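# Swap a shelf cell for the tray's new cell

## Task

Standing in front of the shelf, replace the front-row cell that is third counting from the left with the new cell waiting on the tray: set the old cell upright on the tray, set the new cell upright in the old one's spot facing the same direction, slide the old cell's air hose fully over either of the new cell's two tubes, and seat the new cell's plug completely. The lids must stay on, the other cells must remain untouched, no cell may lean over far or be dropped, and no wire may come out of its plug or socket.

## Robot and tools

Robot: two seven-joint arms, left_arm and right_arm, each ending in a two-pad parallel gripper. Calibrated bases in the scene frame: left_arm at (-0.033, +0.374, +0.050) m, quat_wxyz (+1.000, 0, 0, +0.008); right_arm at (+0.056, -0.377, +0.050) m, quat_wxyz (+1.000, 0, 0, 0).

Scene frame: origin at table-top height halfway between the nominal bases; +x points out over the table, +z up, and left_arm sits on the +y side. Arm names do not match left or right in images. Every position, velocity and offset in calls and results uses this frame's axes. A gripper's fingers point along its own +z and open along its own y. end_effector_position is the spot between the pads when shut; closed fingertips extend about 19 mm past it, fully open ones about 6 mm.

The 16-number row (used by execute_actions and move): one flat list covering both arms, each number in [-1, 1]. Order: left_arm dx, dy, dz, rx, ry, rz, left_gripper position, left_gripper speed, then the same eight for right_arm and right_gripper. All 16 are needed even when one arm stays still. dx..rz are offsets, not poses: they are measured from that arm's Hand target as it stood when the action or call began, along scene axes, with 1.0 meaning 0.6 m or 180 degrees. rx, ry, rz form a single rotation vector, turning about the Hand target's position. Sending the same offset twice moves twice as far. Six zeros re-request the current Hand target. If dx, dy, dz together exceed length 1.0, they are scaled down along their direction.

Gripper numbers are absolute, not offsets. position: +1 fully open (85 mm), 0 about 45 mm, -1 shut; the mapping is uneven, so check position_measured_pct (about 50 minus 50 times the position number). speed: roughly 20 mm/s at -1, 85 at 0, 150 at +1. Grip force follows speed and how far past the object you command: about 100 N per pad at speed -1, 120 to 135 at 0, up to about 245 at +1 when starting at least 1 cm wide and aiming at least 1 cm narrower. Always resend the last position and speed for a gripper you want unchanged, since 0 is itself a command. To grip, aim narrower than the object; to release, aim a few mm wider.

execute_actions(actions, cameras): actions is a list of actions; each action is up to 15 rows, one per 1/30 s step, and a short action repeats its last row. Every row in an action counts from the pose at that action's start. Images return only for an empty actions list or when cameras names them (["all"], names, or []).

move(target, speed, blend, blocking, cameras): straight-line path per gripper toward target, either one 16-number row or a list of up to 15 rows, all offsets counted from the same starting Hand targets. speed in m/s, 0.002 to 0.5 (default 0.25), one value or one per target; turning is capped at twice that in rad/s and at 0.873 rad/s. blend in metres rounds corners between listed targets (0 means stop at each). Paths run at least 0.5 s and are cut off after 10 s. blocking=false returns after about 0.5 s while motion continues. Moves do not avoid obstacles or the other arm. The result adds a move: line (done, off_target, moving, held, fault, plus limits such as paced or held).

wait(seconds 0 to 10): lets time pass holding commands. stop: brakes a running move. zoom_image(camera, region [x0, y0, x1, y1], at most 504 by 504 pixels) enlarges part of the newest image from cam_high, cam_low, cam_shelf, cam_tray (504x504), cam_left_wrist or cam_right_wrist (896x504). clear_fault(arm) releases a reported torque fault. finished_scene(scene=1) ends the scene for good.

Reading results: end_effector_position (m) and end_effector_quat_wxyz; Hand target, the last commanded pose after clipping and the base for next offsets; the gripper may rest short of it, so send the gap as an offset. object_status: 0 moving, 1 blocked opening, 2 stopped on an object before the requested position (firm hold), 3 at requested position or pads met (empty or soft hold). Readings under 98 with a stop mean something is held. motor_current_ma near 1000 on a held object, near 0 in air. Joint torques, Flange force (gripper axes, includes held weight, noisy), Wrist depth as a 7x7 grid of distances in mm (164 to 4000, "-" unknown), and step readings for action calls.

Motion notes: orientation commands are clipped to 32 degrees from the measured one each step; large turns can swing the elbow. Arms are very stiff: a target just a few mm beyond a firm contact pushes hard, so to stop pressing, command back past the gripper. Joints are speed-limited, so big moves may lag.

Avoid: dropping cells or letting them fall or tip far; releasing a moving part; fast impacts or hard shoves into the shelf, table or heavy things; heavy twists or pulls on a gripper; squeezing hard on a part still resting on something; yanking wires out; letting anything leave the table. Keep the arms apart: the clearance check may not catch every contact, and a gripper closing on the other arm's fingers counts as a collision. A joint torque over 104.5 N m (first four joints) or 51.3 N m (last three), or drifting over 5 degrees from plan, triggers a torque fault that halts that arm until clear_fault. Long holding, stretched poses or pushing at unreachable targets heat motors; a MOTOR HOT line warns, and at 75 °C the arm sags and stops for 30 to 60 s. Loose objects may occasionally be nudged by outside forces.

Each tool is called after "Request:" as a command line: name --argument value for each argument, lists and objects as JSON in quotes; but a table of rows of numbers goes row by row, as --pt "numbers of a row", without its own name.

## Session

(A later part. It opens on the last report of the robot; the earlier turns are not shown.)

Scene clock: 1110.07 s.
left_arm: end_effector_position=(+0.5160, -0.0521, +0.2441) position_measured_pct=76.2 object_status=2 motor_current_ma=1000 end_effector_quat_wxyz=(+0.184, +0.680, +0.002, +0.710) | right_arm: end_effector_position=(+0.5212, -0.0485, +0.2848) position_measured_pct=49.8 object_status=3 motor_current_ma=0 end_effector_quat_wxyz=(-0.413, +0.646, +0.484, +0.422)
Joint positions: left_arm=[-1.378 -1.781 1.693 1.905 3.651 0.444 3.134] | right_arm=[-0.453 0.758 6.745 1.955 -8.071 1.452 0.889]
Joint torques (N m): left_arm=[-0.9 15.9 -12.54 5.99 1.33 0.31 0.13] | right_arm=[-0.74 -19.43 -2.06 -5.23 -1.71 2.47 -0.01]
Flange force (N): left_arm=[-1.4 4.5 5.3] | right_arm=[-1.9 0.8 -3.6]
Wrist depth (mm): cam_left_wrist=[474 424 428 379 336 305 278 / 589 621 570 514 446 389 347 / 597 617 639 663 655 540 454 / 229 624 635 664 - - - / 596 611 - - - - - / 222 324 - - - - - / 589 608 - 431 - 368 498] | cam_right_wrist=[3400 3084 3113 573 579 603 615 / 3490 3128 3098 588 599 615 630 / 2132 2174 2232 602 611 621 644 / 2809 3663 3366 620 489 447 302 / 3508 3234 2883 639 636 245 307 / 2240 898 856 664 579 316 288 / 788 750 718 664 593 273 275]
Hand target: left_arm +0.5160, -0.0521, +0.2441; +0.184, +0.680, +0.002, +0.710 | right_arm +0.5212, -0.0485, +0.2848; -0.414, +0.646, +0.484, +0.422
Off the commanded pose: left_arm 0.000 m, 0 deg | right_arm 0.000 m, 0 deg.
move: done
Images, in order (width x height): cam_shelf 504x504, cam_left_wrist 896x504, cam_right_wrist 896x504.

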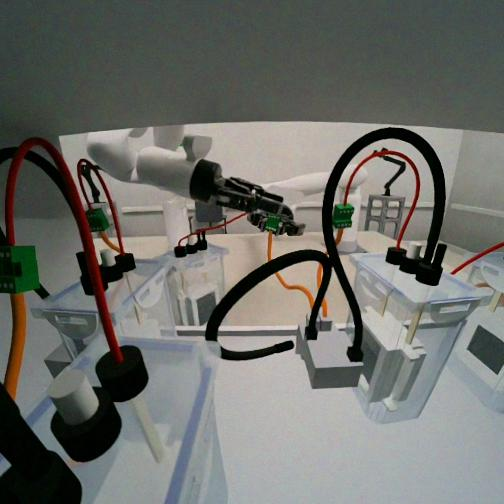

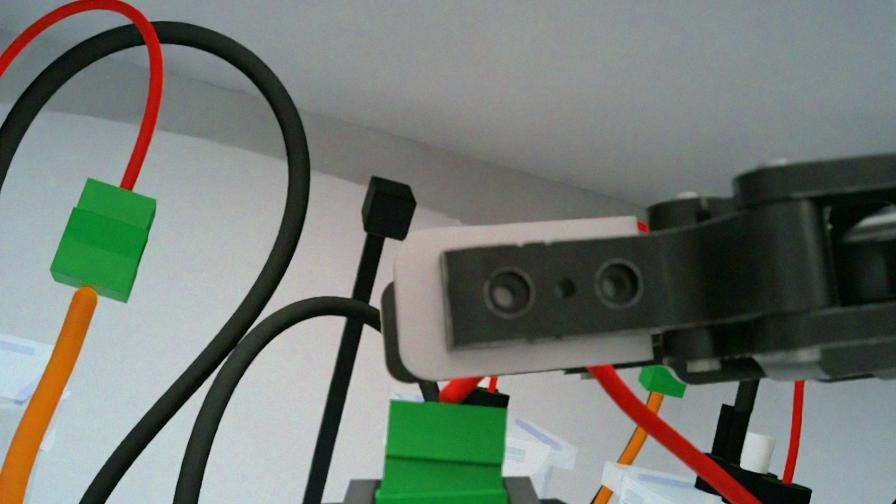

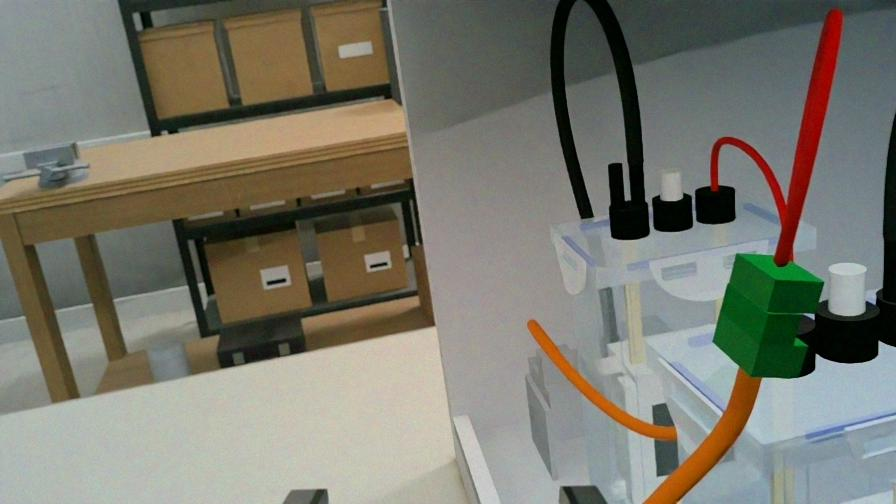

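Request:
move --pt "0 0 0 0 0 0 -0.75 -1 -0.0065 0.0012 0.0008 0.022 -0.0034 0 0.0 -1" --pt "0 0 0 0 0 0 -0.75 -1 -0.0065 0.0012 0.0008 0.022 -0.0034 0 -0.72 -1" --speed 0.03 --cameras '["cam_left_wrist","cam_shelf","cam_right_wrist"]'

Request:
zoom_image --camera "cam_left_wrist" --region '[340, 344, 540, 504]'

Scene clock: 1114.73 s.
left_arm: end_effector_position=(+0.5160, -0.0521, +0.2441) position_measured_pct=76.2 object_status=2 motor_current_ma=1000 end_effector_quat_wxyz=(+0.184, +0.680, +0.002, +0.710) | right_arm: end_effector_position=(+0.5173, -0.0478, +0.2853) position_measured_pct=85.7 object_status=0 motor_current_ma=0 end_effector_quat_wxyz=(-0.433, +0.629, +0.471, +0.442)
Joint positions: left_arm=[-1.378 -1.781 1.693 1.905 3.651 0.444 3.134] | right_arm=[-0.421 0.794 6.711 1.978 -8.111 1.517 0.958]
Joint torques (N m): left_arm=[-1.01 15.98 -12.66 5.7 1.3 0.41 0.12] | right_arm=[-1.6 -19.37 -2.91 -4.42 -1.21 2.85 -0.02]
Flange force (N): left_arm=[-1.5 4.2 4.3] | right_arm=[-1.5 2.2 -4.7]
Wrist depth (mm): cam_left_wrist=[474 425 429 379 337 305 278 / 595 617 569 514 447 389 348 / 599 613 635 662 651 541 454 / 229 623 633 665 - - - / 598 613 - - - - - / 222 324 - - - - - / 589 611 - 432 - 373 503] | cam_right_wrist=[3383 3014 3098 581 588 603 616 / 3546 3113 3113 589 597 617 629 / 3490 3055 2706 603 614 628 642 / 2105 2174 3203 616 619 476 649 / 3643 3663 3418 630 633 245 231 / 3435 2921 2570 644 586 325 293 / 889 849 800 715 605 298 272]
Hand target: left_arm +0.5160, -0.0521, +0.2441; +0.184, +0.680, +0.002, +0.710 | right_arm +0.5173, -0.0478, +0.2853; -0.433, +0.629, +0.471, +0.442
Off the commanded pose: left_arm 0.000 m, 0 deg | right_arm 0.000 m, 0 deg.
move: done
Images, in order (width x height): cam_shelf 504x504, cam_left_wrist 896x504, cam_right_wrist 896x504.

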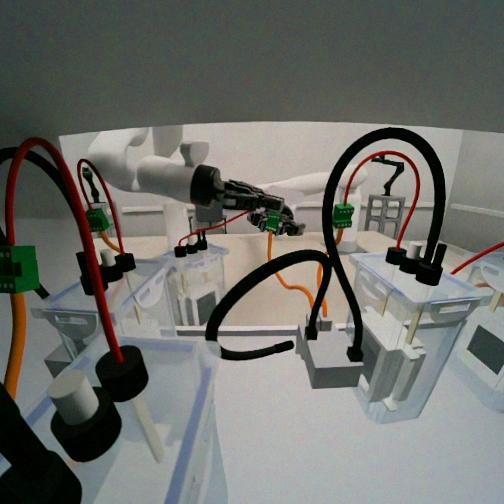

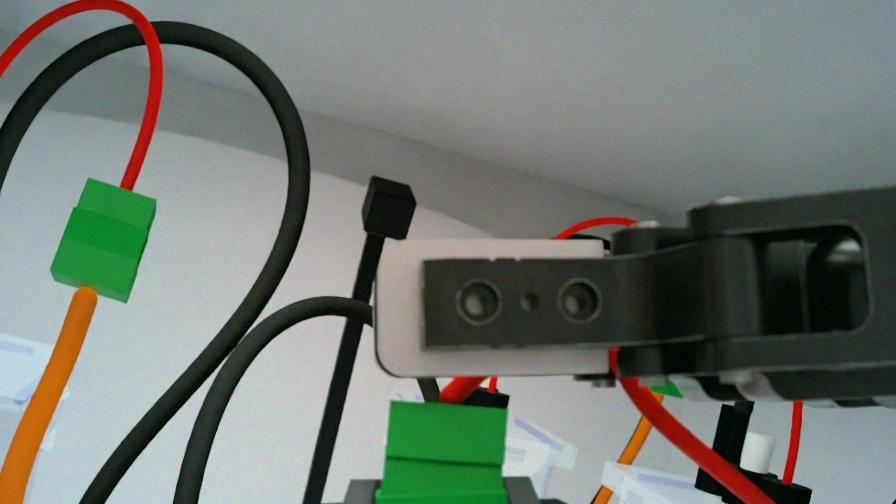

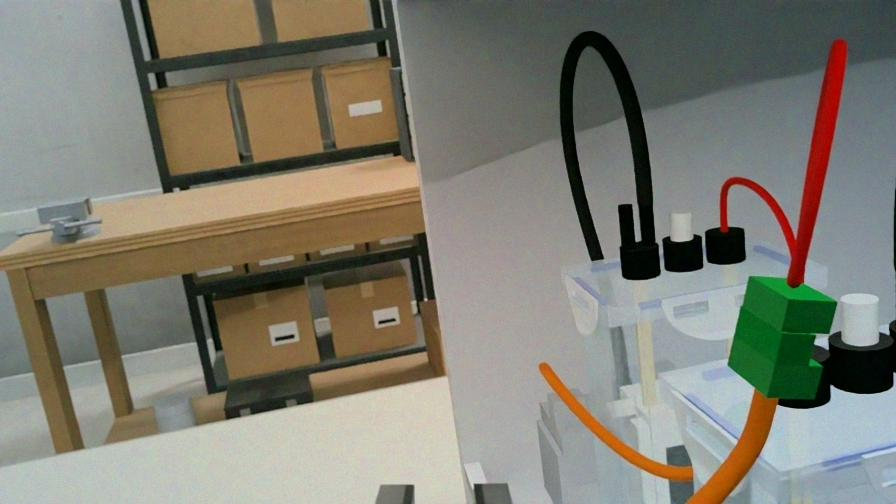

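Scaled by 2.520 from the camera's 896x504 image, which has a finer 1280x720 frame.

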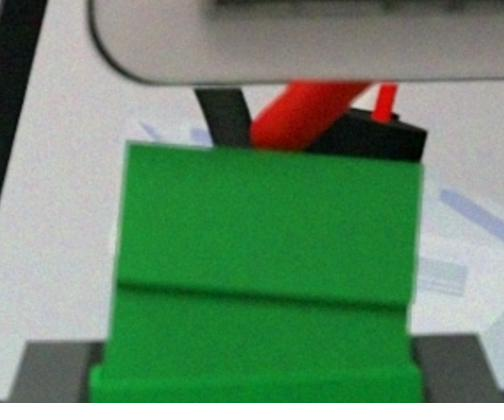

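Request:
move --target '[0,0,0,0,0,0,-0.75,-1,-0.0012,-0.0016,-0.0072,0,0,0,-0.80,-1]' --speed 0.01

Request:
move --target '[0,0,0,0,0,0,-0.75,-1,-0.0003,-0.0004,-0.0017,0,0,0,-0.80,-1]' --speed 0.01 --cameras '["cam_left_wrist","cam_shelf"]'

Request:
zoom_image --camera "cam_left_wrist" --region '[340, 344, 540, 504]'

Request:
zoom_image --camera "cam_shelf" --region '[250, 196, 306, 252]'

Scene clock: 1115.93 s.
left_arm: end_effector_position=(+0.5160, -0.0521, +0.2441) position_measured_pct=76.2 object_status=2 motor_current_ma=1000 end_effector_quat_wxyz=(+0.184, +0.680, +0.002, +0.710) | right_arm: end_effector_position=(+0.5165, -0.0487, +0.2810) position_measured_pct=89.6 object_status=3 motor_current_ma=20 end_effector_quat_wxyz=(-0.433, +0.629, +0.471, +0.442)
Joint positions: left_arm=[-1.378 -1.781 1.693 1.905 3.651 0.444 3.134] | right_arm=[-0.418 0.804 6.709 1.981 -8.114 1.521 0.971]
Joint torques (N m): left_arm=[-2.37 16.75 -14.15 6.46 1.66 0.27 0.12] | right_arm=[-1.9 -17.68 -2.92 -2.94 -0.18 2.27 -0.06]
Flange force (N): left_arm=[-4.2 4.7 1.9] | right_arm=[1.8 4.2 -4.2]
Wrist depth (mm): cam_left_wrist=[474 416 429 380 336 306 279 / 596 617 571 515 447 389 348 / 598 615 633 664 658 543 457 / 228 621 633 666 690 707 591 / 596 609 573 - - - - / 223 324 - - - - - / 592 612 - 433 - 368 -] | cam_right_wrist=[3453 3028 3142 582 591 606 621 / 3471 3028 3128 591 600 620 628 / 3546 3098 2642 602 614 627 637 / 2132 2203 3219 617 619 476 647 / 3623 3704 3366 629 634 243 232 / 3400 2833 2560 646 577 325 294 / 878 842 783 714 609 316 272]
Hand target: left_arm +0.5160, -0.0521, +0.2441; +0.184, +0.680, +0.002, +0.710 | right_arm +0.5165, -0.0487, +0.2809; -0.433, +0.629, +0.471, +0.442
Off the commanded pose: left_arm 0.000 m, 0 deg | right_arm 0.000 m, 0 deg.
move: done

Scene clock: 1116.63 s.
left_arm: end_effector_position=(+0.5160, -0.0521, +0.2441) position_measured_pct=76.2 object_status=2 motor_current_ma=1000 end_effector_quat_wxyz=(+0.184, +0.680, +0.002, +0.710) | right_arm: end_effector_position=(+0.5164, -0.0489, +0.2799) position_measured_pct=89.6 object_status=3 motor_current_ma=20 end_effector_quat_wxyz=(-0.433, +0.629, +0.471, +0.442)
Joint positions: left_arm=[-1.378 -1.781 1.693 1.905 3.651 0.444 3.134] | right_arm=[-0.417 0.806 6.708 1.982 -8.114 1.522 0.974]
Joint torques (N m): left_arm=[-3.36 17.9 -16.51 7.82 2.23 0.19 0.1] | right_arm=[-1.58 -15.26 -2.28 -1.7 0.64 1.08 -0.11]
Flange force (N): left_arm=[-8.5 5.1 1.3] | right_arm=[6.2 4.4 -3.8]
Wrist depth (mm): cam_left_wrist=[477 417 431 381 338 305 280 / 591 615 573 518 446 391 349 / 599 619 638 664 660 548 457 / 230 622 635 664 680 703 596 / 595 609 572 - - - - / 217 323 - - - - - / 589 613 - 431 - 368 -] | cam_right_wrist=[3453 3014 3157 579 591 608 616 / 3418 3113 3219 592 598 616 629 / 3490 3113 2695 602 609 627 639 / 2174 2181 3234 620 620 477 648 / 3603 3684 3453 629 637 243 233 / 3349 2987 2550 651 577 326 292 / 882 840 786 707 604 314 272]
Hand target: left_arm +0.5160, -0.0521, +0.2441; +0.184, +0.680, +0.002, +0.710 | right_arm +0.5164, -0.0490, +0.2799; -0.433, +0.629, +0.471, +0.442
Off the commanded pose: left_arm 0.000 m, 0 deg | right_arm 0.000 m, 0 deg.
move: done
Images, in order (width x height): cam_shelf 504x504, cam_left_wrist 896x504.

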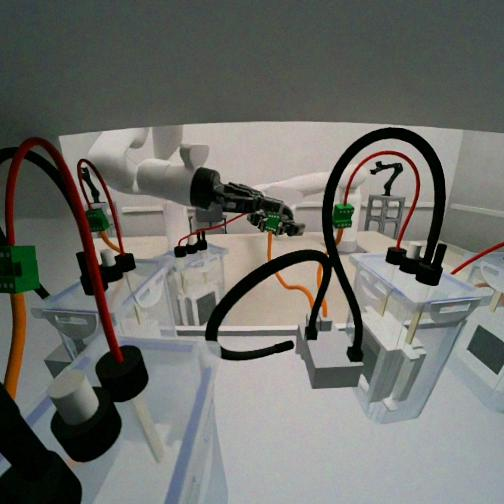

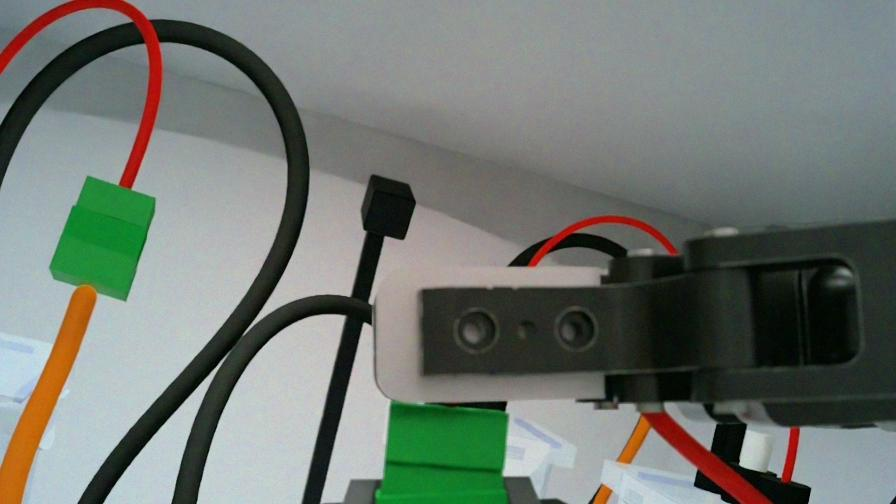

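Scaled by 2.520 from the camera's 896x504 image, which has a finer 1280x720 frame.

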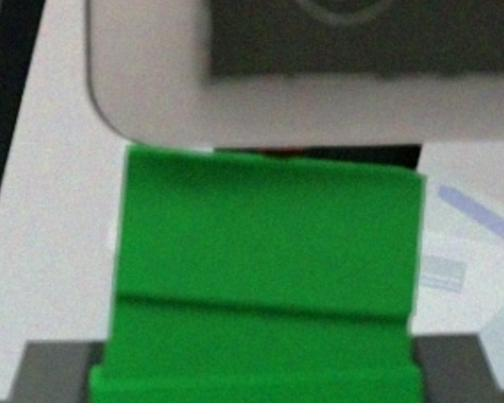

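Scaled by 9.000 from the camera's 504x504 image, which has a finer 720x720 frame.

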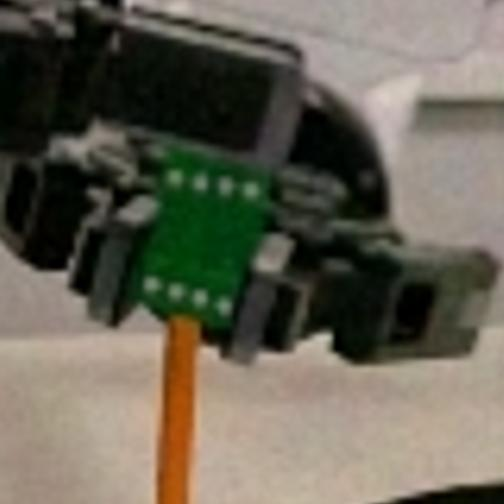

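Request:
move --target '[0,0,0,0,0,0,-0.75,-1,0.002,-0.0004,-0.0003,0,0,0,-0.80,-1]' --speed 0.01

Request:
move --target '[0,0,0,0,0,0,-0.75,-1,-0.0003,-0.0004,-0.0017,0,0,0,-0.80,-1]' --speed 0.01

Request:
move --target '[0,0,0,0,0,0,-0.75,-1,-0.0003,-0.0004,-0.0017,0,0,0,-0.80,-1]' --speed 0.01 --cameras '["cam_left_wrist","cam_shelf"]'

Request:
zoom_image --camera "cam_left_wrist" --region '[340, 344, 540, 504]'

Request:
zoom_image --camera "cam_shelf" --region '[258, 206, 288, 236]'

Scene clock: 1117.87 s.
left_arm: end_effector_position=(+0.5160, -0.0521, +0.2441) position_measured_pct=76.2 object_status=2 motor_current_ma=1000 end_effector_quat_wxyz=(+0.184, +0.680, +0.002, +0.710) | right_arm: end_effector_position=(+0.5175, -0.0492, +0.2797) position_measured_pct=89.6 object_status=3 motor_current_ma=20 end_effector_quat_wxyz=(-0.433, +0.629, +0.471, +0.442)
Joint positions: left_arm=[-1.378 -1.781 1.693 1.905 3.651 0.444 3.134] | right_arm=[-0.415 0.808 6.708 1.978 -8.113 1.522 0.971]
Joint torques (N m): left_arm=[-1.51 17.62 -16 7.09 2.04 0.64 0.08] | right_arm=[-0.92 -16.13 -1.87 -3.01 -0.4 1.04 -0.01]
Flange force (N): left_arm=[-7.2 3.8 4.2] | right_arm=[4.5 1.3 -4.9]
Wrist depth (mm): cam_left_wrist=[477 419 430 381 338 305 280 / 596 616 574 516 449 390 350 / 597 618 640 664 665 548 458 / 229 624 634 666 689 711 608 / 596 612 571 - - - - / 286 325 - - - - - / 592 616 - 431 - 368 -] | cam_right_wrist=[3418 2973 3084 582 588 604 618 / 3490 3098 3128 591 599 619 627 / 3418 3098 2663 605 611 631 640 / 2132 2188 3203 617 616 476 647 / 3725 3746 3299 630 636 242 304 / 3453 2934 2580 645 584 325 292 / 874 841 788 701 607 313 272]
Hand target: left_arm +0.5160, -0.0521, +0.2441; +0.184, +0.680, +0.002, +0.710 | right_arm +0.5176, -0.0492, +0.2797; -0.433, +0.629, +0.471, +0.442
Off the commanded pose: left_arm 0.000 m, 0 deg | right_arm 0.000 m, 0 deg.
move: done

Scene clock: 1118.57 s.
left_arm: end_effector_position=(+0.5160, -0.0521, +0.2441) position_measured_pct=76.2 object_status=2 motor_current_ma=1000 end_effector_quat_wxyz=(+0.184, +0.680, +0.002, +0.710) | right_arm: end_effector_position=(+0.5174, -0.0494, +0.2787) position_measured_pct=89.6 object_status=3 motor_current_ma=20 end_effector_quat_wxyz=(-0.433, +0.629, +0.471, +0.442)
Joint positions: left_arm=[-1.378 -1.781 1.693 1.905 3.651 0.444 3.134] | right_arm=[-0.415 0.81 6.708 1.979 -8.114 1.523 0.974]
Joint torques (N m): left_arm=[-3.74 18.44 -17.6 9.12 2.56 -0.01 0.11] | right_arm=[-0.51 -14.14 -1.2 -1.43 0.63 0.13 -0.08]
Flange force (N): left_arm=[-11.0 5.9 2.8] | right_arm=[8.3 2.8 -3.0]
Wrist depth (mm): cam_left_wrist=[474 418 432 382 341 307 281 / 593 619 575 518 448 391 351 / 599 614 636 663 662 548 457 / 230 621 630 667 678 705 598 / 595 613 573 - - - - / 217 324 - - - - - / 587 614 - - - 367 -] | cam_right_wrist=[3435 3084 3128 581 587 605 617 / 3435 3098 3113 592 599 617 631 / 3527 3098 2684 605 612 630 638 / 2105 2174 3266 616 616 475 646 / 3584 3603 3332 628 633 242 304 / 3418 2895 2580 645 575 324 290 / 876 840 790 705 604 279 272]
Hand target: left_arm +0.5160, -0.0521, +0.2441; +0.184, +0.680, +0.002, +0.710 | right_arm +0.5174, -0.0494, +0.2787; -0.433, +0.629, +0.471, +0.442
Off the commanded pose: left_arm 0.000 m, 0 deg | right_arm 0.000 m, 0 deg.
move: done

Scene clock: 1119.27 s.
left_arm: end_effector_position=(+0.5160, -0.0521, +0.2441) position_measured_pct=76.2 object_status=2 motor_current_ma=1000 end_effector_quat_wxyz=(+0.184, +0.680, +0.002, +0.710) | right_arm: end_effector_position=(+0.5172, -0.0497, +0.2777) position_measured_pct=89.6 object_status=3 motor_current_ma=20 end_effector_quat_wxyz=(-0.433, +0.629, +0.471, +0.442)
Joint positions: left_arm=[-1.378 -1.781 1.693 1.905 3.651 0.444 3.134] | right_arm=[-0.414 0.812 6.707 1.98 -8.114 1.524 0.977]
Joint torques (N m): left_arm=[-4.77 19.03 -18.77 10.12 2.86 -0.25 0.1] | right_arm=[-0.3 -12.8 -0.86 -0.55 1.2 -0.5 -0.07]
Flange force (N): left_arm=[-13.5 6.6 2.0] | right_arm=[11.0 3.5 -2.3]
Wrist depth (mm): cam_left_wrist=[466 419 432 382 343 308 281 / 597 616 577 520 450 392 351 / 598 613 631 662 662 548 462 / 230 624 635 665 681 702 596 / 599 613 575 - - - - / 217 324 - - - - - / 586 612 - - - 361 -] | cam_right_wrist=[3471 3014 3157 579 589 607 613 / 3546 3084 3098 591 598 618 631 / 3623 3070 2631 604 611 626 637 / 2139 2203 3188 617 619 477 648 / 3643 3704 3332 629 636 243 235 / 3435 2947 2560 646 593 324 289 / 876 835 785 709 597 278 271]
Hand target: left_arm +0.5160, -0.0521, +0.2441; +0.184, +0.680, +0.002, +0.710 | right_arm +0.5172, -0.0497, +0.2777; -0.433, +0.629, +0.471, +0.442
Off the commanded pose: left_arm 0.000 m, 0 deg | right_arm 0.000 m, 0 deg.
move: done
Images, in order (width x height): cam_shelf 504x504, cam_left_wrist 896x504.

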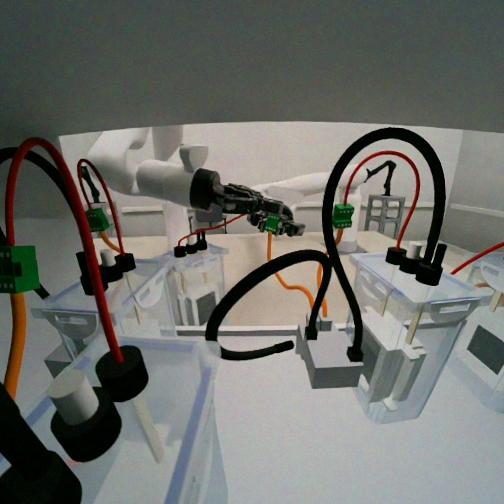

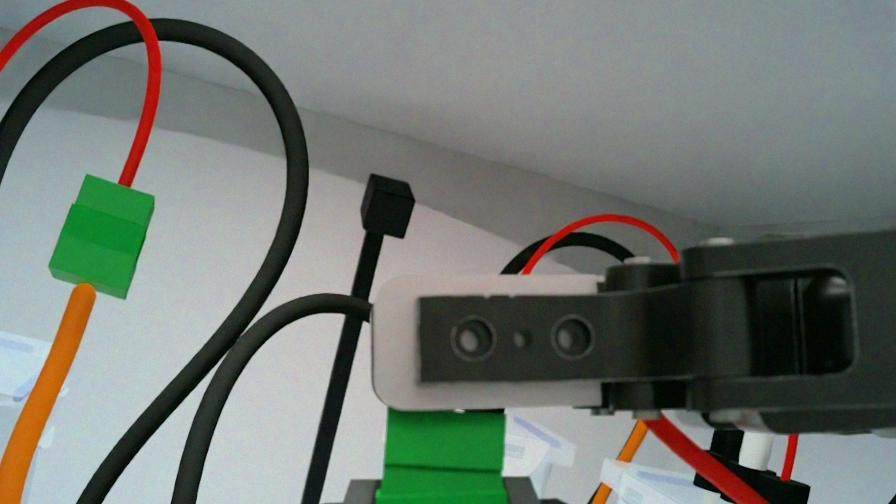

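Scaled by 2.520 from the camera's 896x504 image, which has a finer 1280x720 frame.

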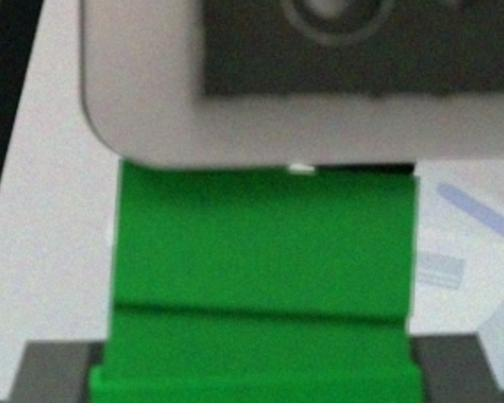

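Scaled by 16.800 from the camera's 504x504 image, which has a finer 720x720 frame.

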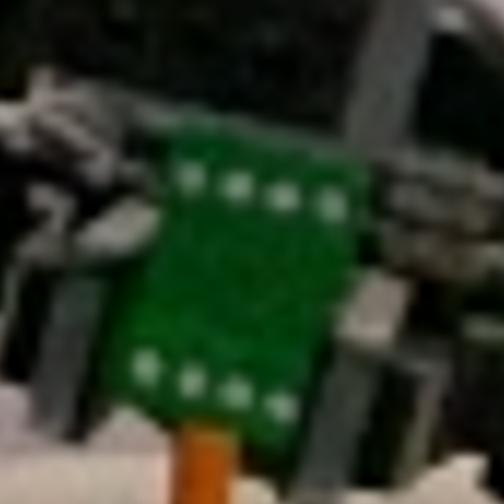

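Request:
move --target '[0,0,0,0,0,0,-0.75,-1,0.0015,0.001,-0.001,0,0,0,-0.80,-1]' --speed 0.01

Request:
move --target '[0,0,0,0,0,0,-0.75,-1,0.0005,0.0003,-0.002,0,0,0,-0.80,-1]' --speed 0.01

Request:
move --target '[0,0,0,0,0,0,-0.75,-1,0.0003,0,-0.002,0,0,0,-0.80,-1]' --speed 0.01 --cameras '["cam_left_wrist","cam_shelf"]'

Request:
zoom_image --camera "cam_left_wrist" --region '[340, 344, 540, 504]'

Request:
zoom_image --camera "cam_shelf" --region '[258, 206, 288, 236]'

Scene clock: 1120.63 s.
left_arm: end_effector_position=(+0.5160, -0.0520, +0.2441) position_measured_pct=76.2 object_status=2 motor_current_ma=1000 end_effector_quat_wxyz=(+0.184, +0.680, +0.002, +0.710) | right_arm: end_effector_position=(+0.5181, -0.0491, +0.2771) position_measured_pct=89.6 object_status=3 motor_current_ma=20 end_effector_quat_wxyz=(-0.433, +0.629, +0.471, +0.442)
Joint positions: left_arm=[-1.378 -1.781 1.693 1.905 3.651 0.444 3.134] | right_arm=[-0.414 0.815 6.707 1.977 -8.116 1.523 0.976]
Joint torques (N m): left_arm=[-1.79 19.56 -19.77 8.54 2.85 0.95 0.03] | right_arm=[-0.33 -12.67 -0.78 -1.8 0.25 -0.98 0.05]
Flange force (N): left_arm=[-13.7 2.9 4.5] | right_arm=[10.7 0.0 -5.8]
Wrist depth (mm): cam_left_wrist=[468 330 433 384 344 308 281 / 590 617 588 522 451 393 352 / 598 616 636 664 668 549 464 / 230 620 632 666 679 705 608 / 594 614 572 - - - - / 284 325 - - - - - / 589 613 - - - 359 -] | cam_right_wrist=[3400 3055 3142 582 587 606 618 / 3418 3113 3142 593 599 620 630 / 3546 3084 2674 604 609 626 639 / 2132 2181 3219 617 617 476 468 / 3490 3704 3332 627 635 241 234 / 3508 2947 2540 645 593 319 288 / 870 840 784 703 597 278 270]
Hand target: left_arm +0.5160, -0.0521, +0.2441; +0.184, +0.680, +0.002, +0.710 | right_arm +0.5181, -0.0491, +0.2771; -0.433, +0.629, +0.471, +0.442
Off the commanded pose: left_arm 0.000 m, 0 deg | right_arm 0.000 m, 0 deg.
move: done

Scene clock: 1121.33 s.
left_arm: end_effector_position=(+0.5160, -0.0520, +0.2441) position_measured_pct=76.2 object_status=2 motor_current_ma=1000 end_effector_quat_wxyz=(+0.184, +0.680, +0.002, +0.710) | right_arm: end_effector_position=(+0.5184, -0.0489, +0.2759) position_measured_pct=89.6 object_status=3 motor_current_ma=20 end_effector_quat_wxyz=(-0.433, +0.629, +0.471, +0.442)
Joint positions: left_arm=[-1.378 -1.781 1.693 1.905 3.651 0.444 3.134] | right_arm=[-0.414 0.818 6.706 1.976 -8.117 1.524 0.978]
Joint torques (N m): left_arm=[-0.94 21.17 -22.86 9.29 3.45 1.53 -0.04] | right_arm=[0.28 -9.95 0.18 -1.35 0.39 -2.66 0.1]
Flange force (N): left_arm=[-18.7 1.1 6.2] | right_arm=[15.3 -2.5 -7.4]
Wrist depth (mm): cam_left_wrist=[470 331 435 384 345 309 283 / 594 617 591 523 452 396 353 / 602 612 636 661 673 551 467 / 229 624 634 668 678 705 611 / 594 609 573 - - - - / 222 323 - - - - - / 591 611 - - - 359 -] | cam_right_wrist=[3453 2973 3084 583 586 602 616 / 3471 3041 3157 590 597 615 626 / 3453 3070 2717 602 612 627 639 / 2132 2210 3315 615 576 476 462 / 3603 3684 3400 627 633 241 233 / 3453 2934 2610 642 576 318 289 / 875 834 787 699 596 275 269]
Hand target: left_arm +0.5160, -0.0521, +0.2441; +0.184, +0.680, +0.002, +0.710 | right_arm +0.5184, -0.0489, +0.2759; -0.433, +0.629, +0.471, +0.442
Off the commanded pose: left_arm 0.000 m, 0 deg | right_arm 0.000 m, 0 deg.
move: done

Scene clock: 1122.03 s.
left_arm: end_effector_position=(+0.5160, -0.0520, +0.2441) position_measured_pct=76.2 object_status=2 motor_current_ma=1000 end_effector_quat_wxyz=(+0.184, +0.680, +0.002, +0.710) | right_arm: end_effector_position=(+0.5186, -0.0489, +0.2747) position_measured_pct=89.6 object_status=3 motor_current_ma=20 end_effector_quat_wxyz=(-0.433, +0.629, +0.471, +0.442)
Joint positions: left_arm=[-1.378 -1.781 1.693 1.905 3.651 0.444 3.134] | right_arm=[-0.413 0.821 6.705 1.975 -8.118 1.525 0.98]
Joint torques (N m): left_arm=[-0.29 22.69 -25.81 10.02 4.07 2.04 -0.05] | right_arm=[0.85 -7.43 1.07 -0.86 0.57 -4.22 0.17]
Flange force (N): left_arm=[-23.4 -0.4 7.5] | right_arm=[19.8 -4.6 -8.7]
Wrist depth (mm): cam_left_wrist=[488 424 438 388 346 310 284 / 593 615 596 537 462 398 354 / 601 614 644 662 676 556 470 / 229 623 636 666 680 703 611 / 599 611 390 - - - - / 221 324 - - - - - / 586 613 - - - 358 -] | cam_right_wrist=[3366 3014 3055 578 589 606 617 / 3490 3098 3157 590 600 618 629 / 3435 3055 2717 603 610 624 636 / 2139 2139 3157 617 575 477 460 / 3603 3704 3366 631 630 240 301 / 3435 2921 2590 645 574 318 289 / 867 831 785 700 603 276 269]
Hand target: left_arm +0.5160, -0.0521, +0.2441; +0.184, +0.680, +0.002, +0.710 | right_arm +0.5186, -0.0489, +0.2747; -0.433, +0.629, +0.471, +0.442
Off the commanded pose: left_arm 0.000 m, 0 deg | right_arm 0.000 m, 0 deg.
move: done
Images, in order (width x height): cam_shelf 504x504, cam_left_wrist 896x504.

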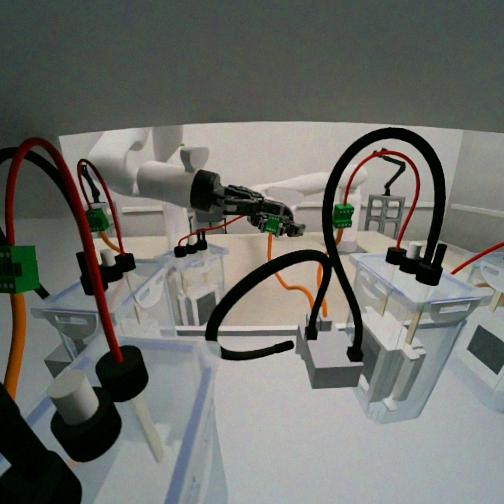

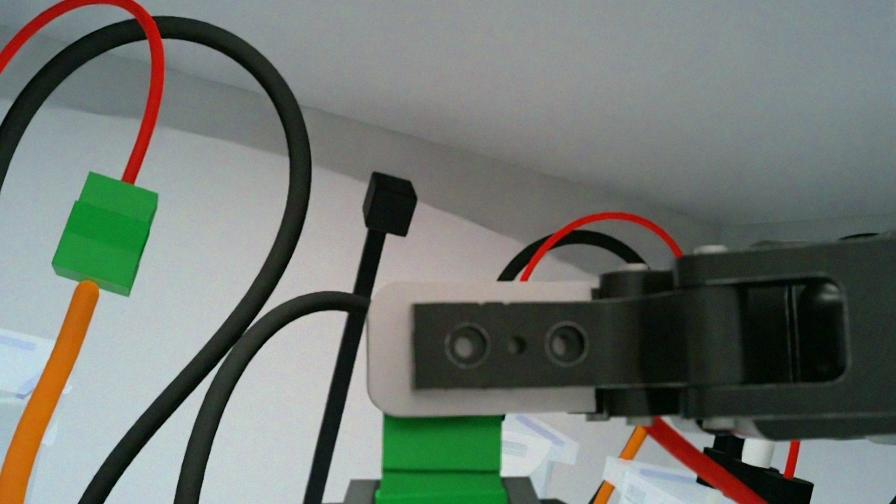

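Scaled by 2.520 from the camera's 896x504 image, which has a finer 1280x720 frame.

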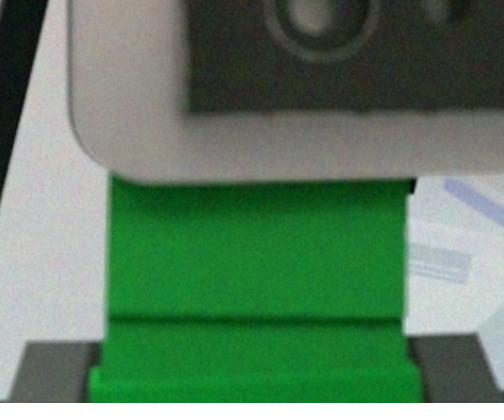

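Scaled by 16.800 from the camera's 504x504 image, which has a finer 720x720 frame.

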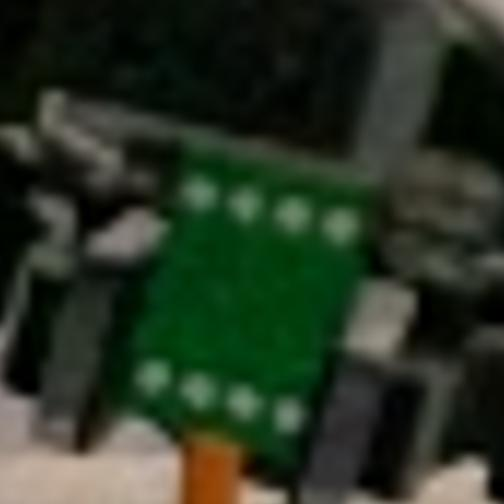

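Request:
move --target '[0,0,0,0,0,0,-0.75,-1,-0.0015,-0.0005,-0.0005,0,0,0,-0.80,-1]' --speed 0.01

Request:
move --target '[0,0,0,0,0,0,-0.75,-1,-0.0003,-0.0004,-0.0017,0,0,0,-0.80,-1]' --speed 0.01

Request:
move --target '[0,0,0,0,0,0,-0.75,-1,0,-0.0004,-0.0017,0,0,0,-0.80,-1]' --speed 0.01 --cameras '["cam_left_wrist","cam_shelf"]'

Request:
zoom_image --camera "cam_left_wrist" --region '[340, 344, 540, 504]'

Request:
zoom_image --camera "cam_shelf" --region '[258, 206, 288, 236]'

Scene clock: 1123.37 s.
left_arm: end_effector_position=(+0.5160, -0.0521, +0.2442) position_measured_pct=76.2 object_status=2 motor_current_ma=1000 end_effector_quat_wxyz=(+0.184, +0.680, +0.002, +0.710) | right_arm: end_effector_position=(+0.5177, -0.0492, +0.2743) position_measured_pct=89.6 object_status=3 motor_current_ma=20 end_effector_quat_wxyz=(-0.433, +0.629, +0.471, +0.442)
Joint positions: left_arm=[-1.378 -1.781 1.693 1.905 3.651 0.444 3.134] | right_arm=[-0.413 0.821 6.705 1.978 -8.118 1.525 0.983]
Joint torques (N m): left_arm=[-2.11 21.08 -22.78 9.84 3.48 1.13 -0.01] | right_arm=[0.16 -9.78 0.09 -0.69 0.9 -2.56 0.06]
Flange force (N): left_arm=[-18.9 2.3 4.9] | right_arm=[15.9 -0.9 -6.2]
Wrist depth (mm): cam_left_wrist=[482 332 437 384 345 310 283 / 590 617 593 524 453 397 353 / 597 612 630 664 675 555 467 / 229 623 635 666 678 684 594 / 596 612 395 664 - - - / 217 324 - - - - - / 589 614 - - - 357 -] | cam_right_wrist=[3383 3041 3041 580 586 606 613 / 3435 3070 3098 590 599 616 627 / 3508 3014 2642 608 613 627 639 / 2139 2181 3234 617 518 476 457 / 3643 3663 3315 630 634 241 301 / 3471 2895 2600 648 588 322 290 / 868 833 782 702 599 313 269]
Hand target: left_arm +0.5160, -0.0521, +0.2441; +0.184, +0.680, +0.002, +0.710 | right_arm +0.5177, -0.0492, +0.2744; -0.433, +0.629, +0.471, +0.442
Off the commanded pose: left_arm 0.000 m, 0 deg | right_arm 0.000 m, 0 deg.
move: done

Scene clock: 1124.07 s.
left_arm: end_effector_position=(+0.5160, -0.0521, +0.2442) position_measured_pct=76.2 object_status=2 motor_current_ma=1000 end_effector_quat_wxyz=(+0.184, +0.680, +0.002, +0.710) | right_arm: end_effector_position=(+0.5175, -0.0494, +0.2734) position_measured_pct=89.6 object_status=3 motor_current_ma=20 end_effector_quat_wxyz=(-0.433, +0.629, +0.471, +0.442)
Joint positions: left_arm=[-1.378 -1.781 1.693 1.905 3.651 0.444 3.134] | right_arm=[-0.412 0.823 6.705 1.979 -8.119 1.526 0.986]
Joint torques (N m): left_arm=[-2.3 21.42 -23.48 10.31 3.69 1.15 -0.02] | right_arm=[0.44 -9.05 0.43 -0.45 1 -3.02 0.06]
Flange force (N): left_arm=[-20.2 2.5 5.1] | right_arm=[17.2 -1.4 -6.1]
Wrist depth (mm): cam_left_wrist=[485 422 436 385 346 310 283 / 591 614 591 527 454 395 353 / 598 616 633 664 675 557 468 / 230 620 633 667 681 691 591 / 594 610 396 656 - - - / 217 324 - - - - - / 591 612 - - - 349 -] | cam_right_wrist=[3366 3055 3113 582 588 603 618 / 3490 2973 3128 595 599 616 628 / 3584 3113 2695 603 609 626 639 / 2125 2195 3234 617 516 474 454 / 3623 3767 3349 632 634 241 302 / 3546 2960 960 645 586 322 288 / 871 825 780 702 596 313 270]
Hand target: left_arm +0.5160, -0.0521, +0.2441; +0.184, +0.680, +0.002, +0.710 | right_arm +0.5175, -0.0494, +0.2734; -0.433, +0.629, +0.471, +0.442
Off the commanded pose: left_arm 0.000 m, 0 deg | right_arm 0.000 m, 0 deg.
move: done

Scene clock: 1124.77 s.
left_arm: end_effector_position=(+0.5160, -0.0520, +0.2442) position_measured_pct=76.2 object_status=2 motor_current_ma=1000 end_effector_quat_wxyz=(+0.184, +0.680, +0.002, +0.710) | right_arm: end_effector_position=(+0.5175, -0.0497, +0.2724) position_measured_pct=89.6 object_status=3 motor_current_ma=20 end_effector_quat_wxyz=(-0.433, +0.629, +0.471, +0.442)
Joint positions: left_arm=[-1.378 -1.781 1.693 1.905 3.651 0.444 3.134] | right_arm=[-0.412 0.825 6.704 1.979 -8.119 1.527 0.989]
Joint torques (N m): left_arm=[-2.7 22.2 -25.01 11.33 4.05 1.08 -0.01] | right_arm=[1.14 -7.49 1.23 0.12 1.24 -3.94 0.07]
Flange force (N): left_arm=[-23.2 2.7 5.6] | right_arm=[20.2 -2.3 -5.7]
Wrist depth (mm): cam_left_wrist=[486 426 437 386 345 310 284 / 592 612 592 533 461 398 355 / 598 621 633 665 673 555 469 / 229 625 633 668 675 708 594 / 594 609 396 661 685 - - / 216 324 - - - - - / 591 614 - - - 352 -] | cam_right_wrist=[3418 3041 3084 580 587 603 617 / 3508 3055 3157 592 599 616 627 / 3400 3055 2695 603 612 624 638 / 2153 2167 3282 616 511 477 453 / 3663 3663 3315 628 632 241 302 / 3435 2947 2590 648 586 322 287 / 871 827 779 701 598 277 270]
Hand target: left_arm +0.5160, -0.0521, +0.2442; +0.184, +0.680, +0.002, +0.710 | right_arm +0.5175, -0.0497, +0.2723; -0.433, +0.629, +0.471, +0.442
Off the commanded pose: left_arm 0.000 m, 0 deg | right_arm 0.000 m, 0 deg.
move: done
Images, in order (width x height): cam_shelf 504x504, cam_left_wrist 896x504.

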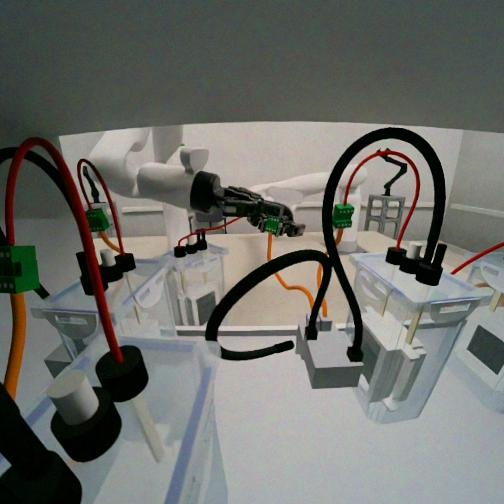

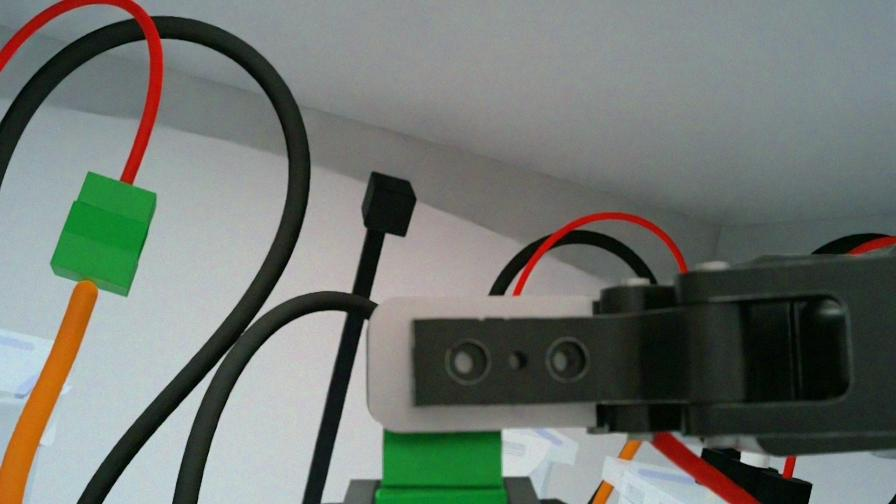

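Scaled by 2.520 from the camera's 896x504 image, which has a finer 1280x720 frame.

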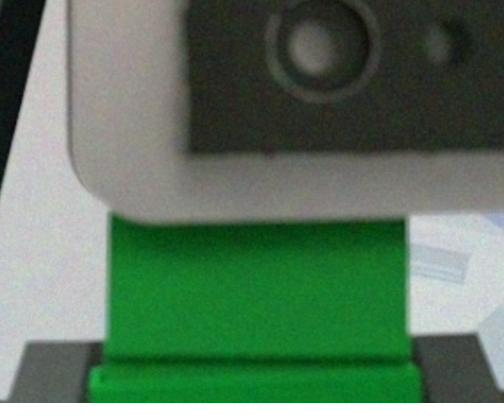

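Scaled by 16.800 from the camera's 504x504 image, which has a finer 720x720 frame.

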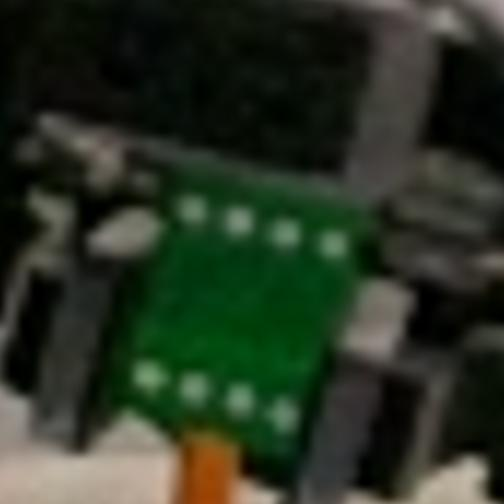

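Request:
move --target '[0,0,0,0,0,0,-0.75,-1,0,-0.0004,-0.0017,0,0,0,-0.80,-1]' --speed 0.01

Request:
move --target '[0,0,0,0,0,0,-0.75,-1,0,-0.0004,-0.0017,0,0,0,-0.80,-1]' --speed 0.01 --cameras '["cam_left_wrist","cam_shelf"]'

Request:
zoom_image --camera "cam_left_wrist" --region '[340, 344, 540, 504]'

Request:
zoom_image --camera "cam_shelf" --region '[258, 206, 288, 236]'

Scene clock: 1125.83 s.
left_arm: end_effector_position=(+0.5160, -0.0520, +0.2441) position_measured_pct=76.2 object_status=2 motor_current_ma=1000 end_effector_quat_wxyz=(+0.184, +0.680, +0.002, +0.710) | right_arm: end_effector_position=(+0.5175, -0.0499, +0.2713) position_measured_pct=89.6 object_status=3 motor_current_ma=20 end_effector_quat_wxyz=(-0.433, +0.629, +0.471, +0.442)
Joint positions: left_arm=[-1.378 -1.781 1.693 1.905 3.651 0.444 3.134] | right_arm=[-0.411 0.828 6.704 1.979 -8.119 1.528 0.991]
Joint torques (N m): left_arm=[-2.3 22.65 -25.89 11.82 4.31 1.16 -0.03] | right_arm=[1.91 -6.77 1.89 0.03 0.99 -4.65 0.09]
Flange force (N): left_arm=[-24.6 2.3 7.2] | right_arm=[21.5 -4.1 -5.8]
Wrist depth (mm): cam_left_wrist=[485 426 437 387 347 311 284 / 593 617 596 537 462 398 356 / 596 616 633 664 677 553 467 / 229 621 633 667 677 710 571 / 593 610 566 658 689 - - / - 323 - - - - - / 588 616 - - - - -] | cam_right_wrist=[3315 3055 3098 581 588 604 617 / 3383 3098 3128 593 604 616 626 / 3490 3157 2610 606 613 625 638 / 2139 2188 3219 619 510 474 450 / 3603 3663 3349 627 634 241 302 / 3471 2846 955 649 584 322 286 / 869 827 774 706 595 496 269]
Hand target: left_arm +0.5160, -0.0521, +0.2441; +0.184, +0.680, +0.002, +0.710 | right_arm +0.5175, -0.0499, +0.2713; -0.433, +0.629, +0.471, +0.442
Off the commanded pose: left_arm 0.000 m, 0 deg | right_arm 0.000 m, 0 deg.
move: done

Scene clock: 1126.53 s.
left_arm: end_effector_position=(+0.5160, -0.0521, +0.2441) position_measured_pct=76.2 object_status=2 motor_current_ma=1000 end_effector_quat_wxyz=(+0.184, +0.680, +0.002, +0.710) | right_arm: end_effector_position=(+0.5175, -0.0501, +0.2703) position_measured_pct=89.6 object_status=3 motor_current_ma=20 end_effector_quat_wxyz=(-0.433, +0.629, +0.471, +0.442)
Joint positions: left_arm=[-1.378 -1.781 1.693 1.905 3.651 0.444 3.134] | right_arm=[-0.41 0.83 6.703 1.979 -8.12 1.529 0.994]
Joint torques (N m): left_arm=[-2.72 23.96 -28.21 13.32 4.95 1.13 0.05] | right_arm=[2.98 -4.47 3.03 0.72 1.2 -6.02 0.17]
Flange force (N): left_arm=[-29.2 2.4 8.3] | right_arm=[26.0 -5.7 -5.4]
Wrist depth (mm): cam_left_wrist=[490 427 441 388 347 313 286 / 593 617 595 539 463 400 356 / 599 615 634 666 679 558 473 / 230 624 638 665 681 703 572 / 593 612 568 658 - - - / - 324 - - - - - / 590 614 - - - - -] | cam_right_wrist=[3453 3000 3113 581 589 605 618 / 3453 3000 3188 588 603 619 626 / 3471 3172 2695 604 608 625 639 / 2139 2132 3332 617 578 475 451 / 3643 3767 3299 631 631 249 302 / 3471 2895 2521 647 584 320 282 / 864 824 775 699 597 494 270]
Hand target: left_arm +0.5160, -0.0521, +0.2442; +0.184, +0.680, +0.002, +0.710 | right_arm +0.5175, -0.0502, +0.2703; -0.433, +0.629, +0.471, +0.442
Off the commanded pose: left_arm 0.000 m, 0 deg | right_arm 0.000 m, 0 deg.
move: done
Images, in order (width x height): cam_shelf 504x504, cam_left_wrist 896x504.

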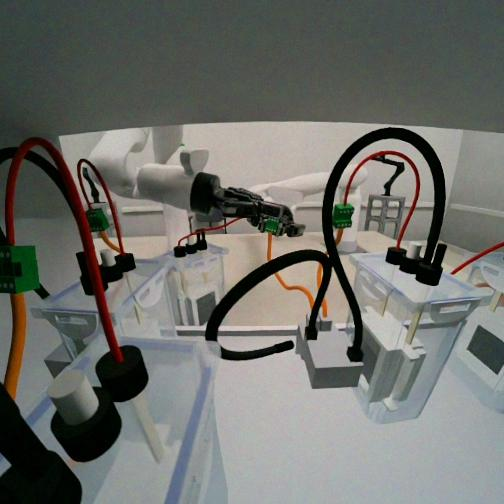

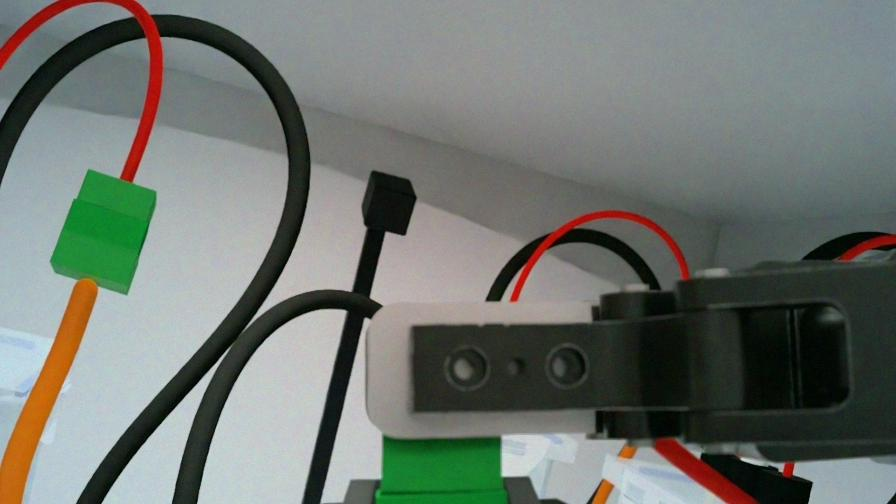

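Scaled by 2.520 from the camera's 896x504 image, which has a finer 1280x720 frame.

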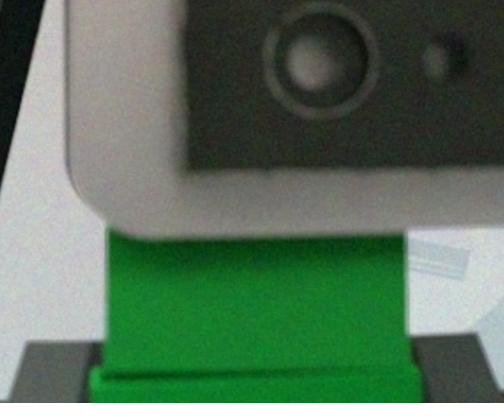

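Scaled by 16.800 from the camera's 504x504 image, which has a finer 720x720 frame.

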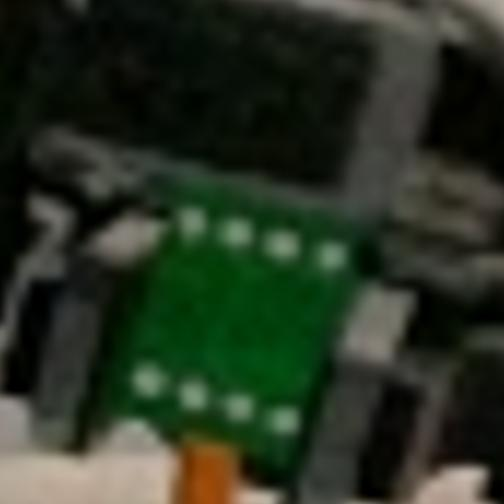

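Request:
zoom_image --camera "cam_shelf" --region '[328, 201, 358, 231]'

Scaled by 16.800 from the camera's 504x504 image, which has a finer 720x720 frame.

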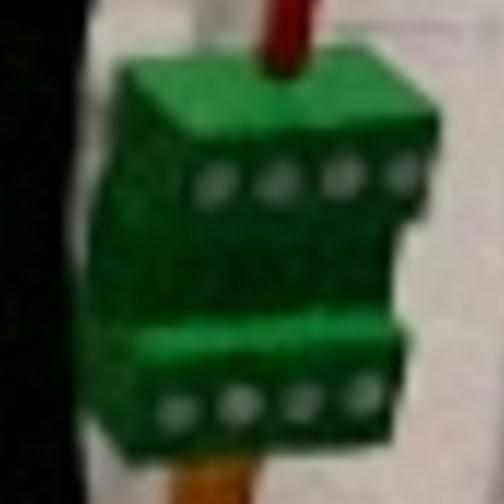

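Request:
move --pt "0 0 0 0 0 0 -0.75 -1 0.0008 0.0012 0.009 0 0 0 -0.80 -1" --pt "0 0 0 0 0 0 -0.75 -1 0.0012 0.0022 0.014 0 0 0 -0.1 -1" --speed 0.015 --cameras '["cam_left_wrist"]'

Request:
zoom_image --camera "cam_left_wrist" --region '[340, 344, 540, 504]'

Scene clock: 1130.10 s.
left_arm: end_effector_position=(+0.5160, -0.0521, +0.2441) position_measured_pct=76.2 object_status=2 motor_current_ma=1000 end_effector_quat_wxyz=(+0.184, +0.680, +0.002, +0.710) | right_arm: end_effector_position=(+0.5182, -0.0488, +0.2787) position_measured_pct=55.0 object_status=0 motor_current_ma=0 end_effector_quat_wxyz=(-0.433, +0.629, +0.471, +0.442)
Joint positions: left_arm=[-1.378 -1.781 1.693 1.905 3.651 0.444 3.134] | right_arm=[-0.415 0.811 6.707 1.976 -8.115 1.522 0.972]
Joint torques (N m): left_arm=[-0.81 15.83 -12.44 5.9 1.32 0.38 0.11] | right_arm=[-0.73 -19.66 -2.27 -4.56 -1.55 2.6 -0.01]
Flange force (N): left_arm=[-1.3 4.5 5.4] | right_arm=[-1.8 0.9 -4.0]
Wrist depth (mm): cam_left_wrist=[475 425 429 378 336 304 278 / 593 615 568 517 444 388 347 / 597 619 639 668 655 544 457 / 228 624 635 667 687 693 592 / 598 611 571 - - - - / 223 324 - - - - - / 591 608 - - - 364 -] | cam_right_wrist=[3471 2987 3113 578 587 608 618 / 3490 3098 3084 593 597 617 630 / 3471 3070 2570 601 611 631 638 / 2139 2188 3266 616 523 476 461 / 3623 3643 3234 628 635 241 234 / 3435 2947 2560 647 572 318 290 / 871 827 780 699 601 277 271]
Hand target: left_arm +0.5160, -0.0521, +0.2441; +0.184, +0.680, +0.002, +0.710 | right_arm +0.5182, -0.0488, +0.2787; -0.433, +0.629, +0.471, +0.442
Off the commanded pose: left_arm 0.000 m, 0 deg | right_arm 0.000 m, 0 deg.
move: done
Images, in order (width x height): cam_left_wrist 896x504.

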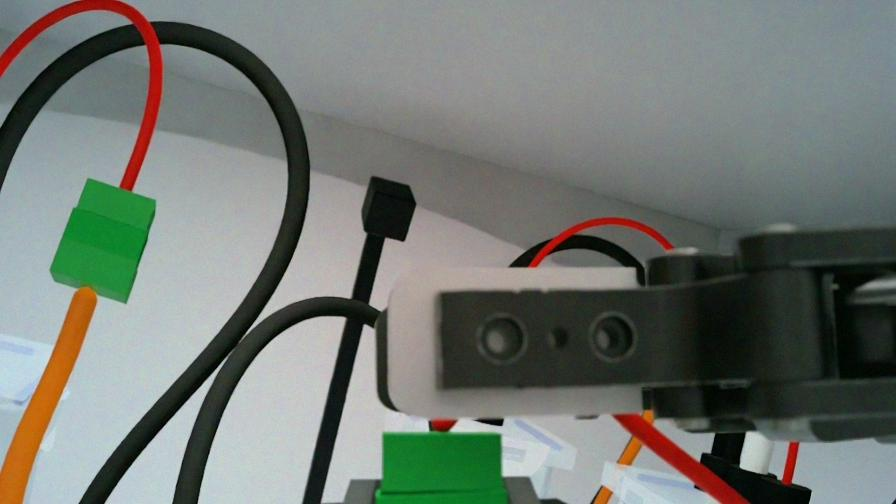

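Scaled by 2.520 from the camera's 896x504 image, which has a finer 1280x720 frame.

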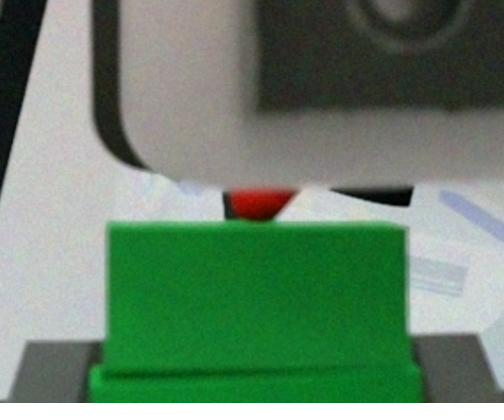

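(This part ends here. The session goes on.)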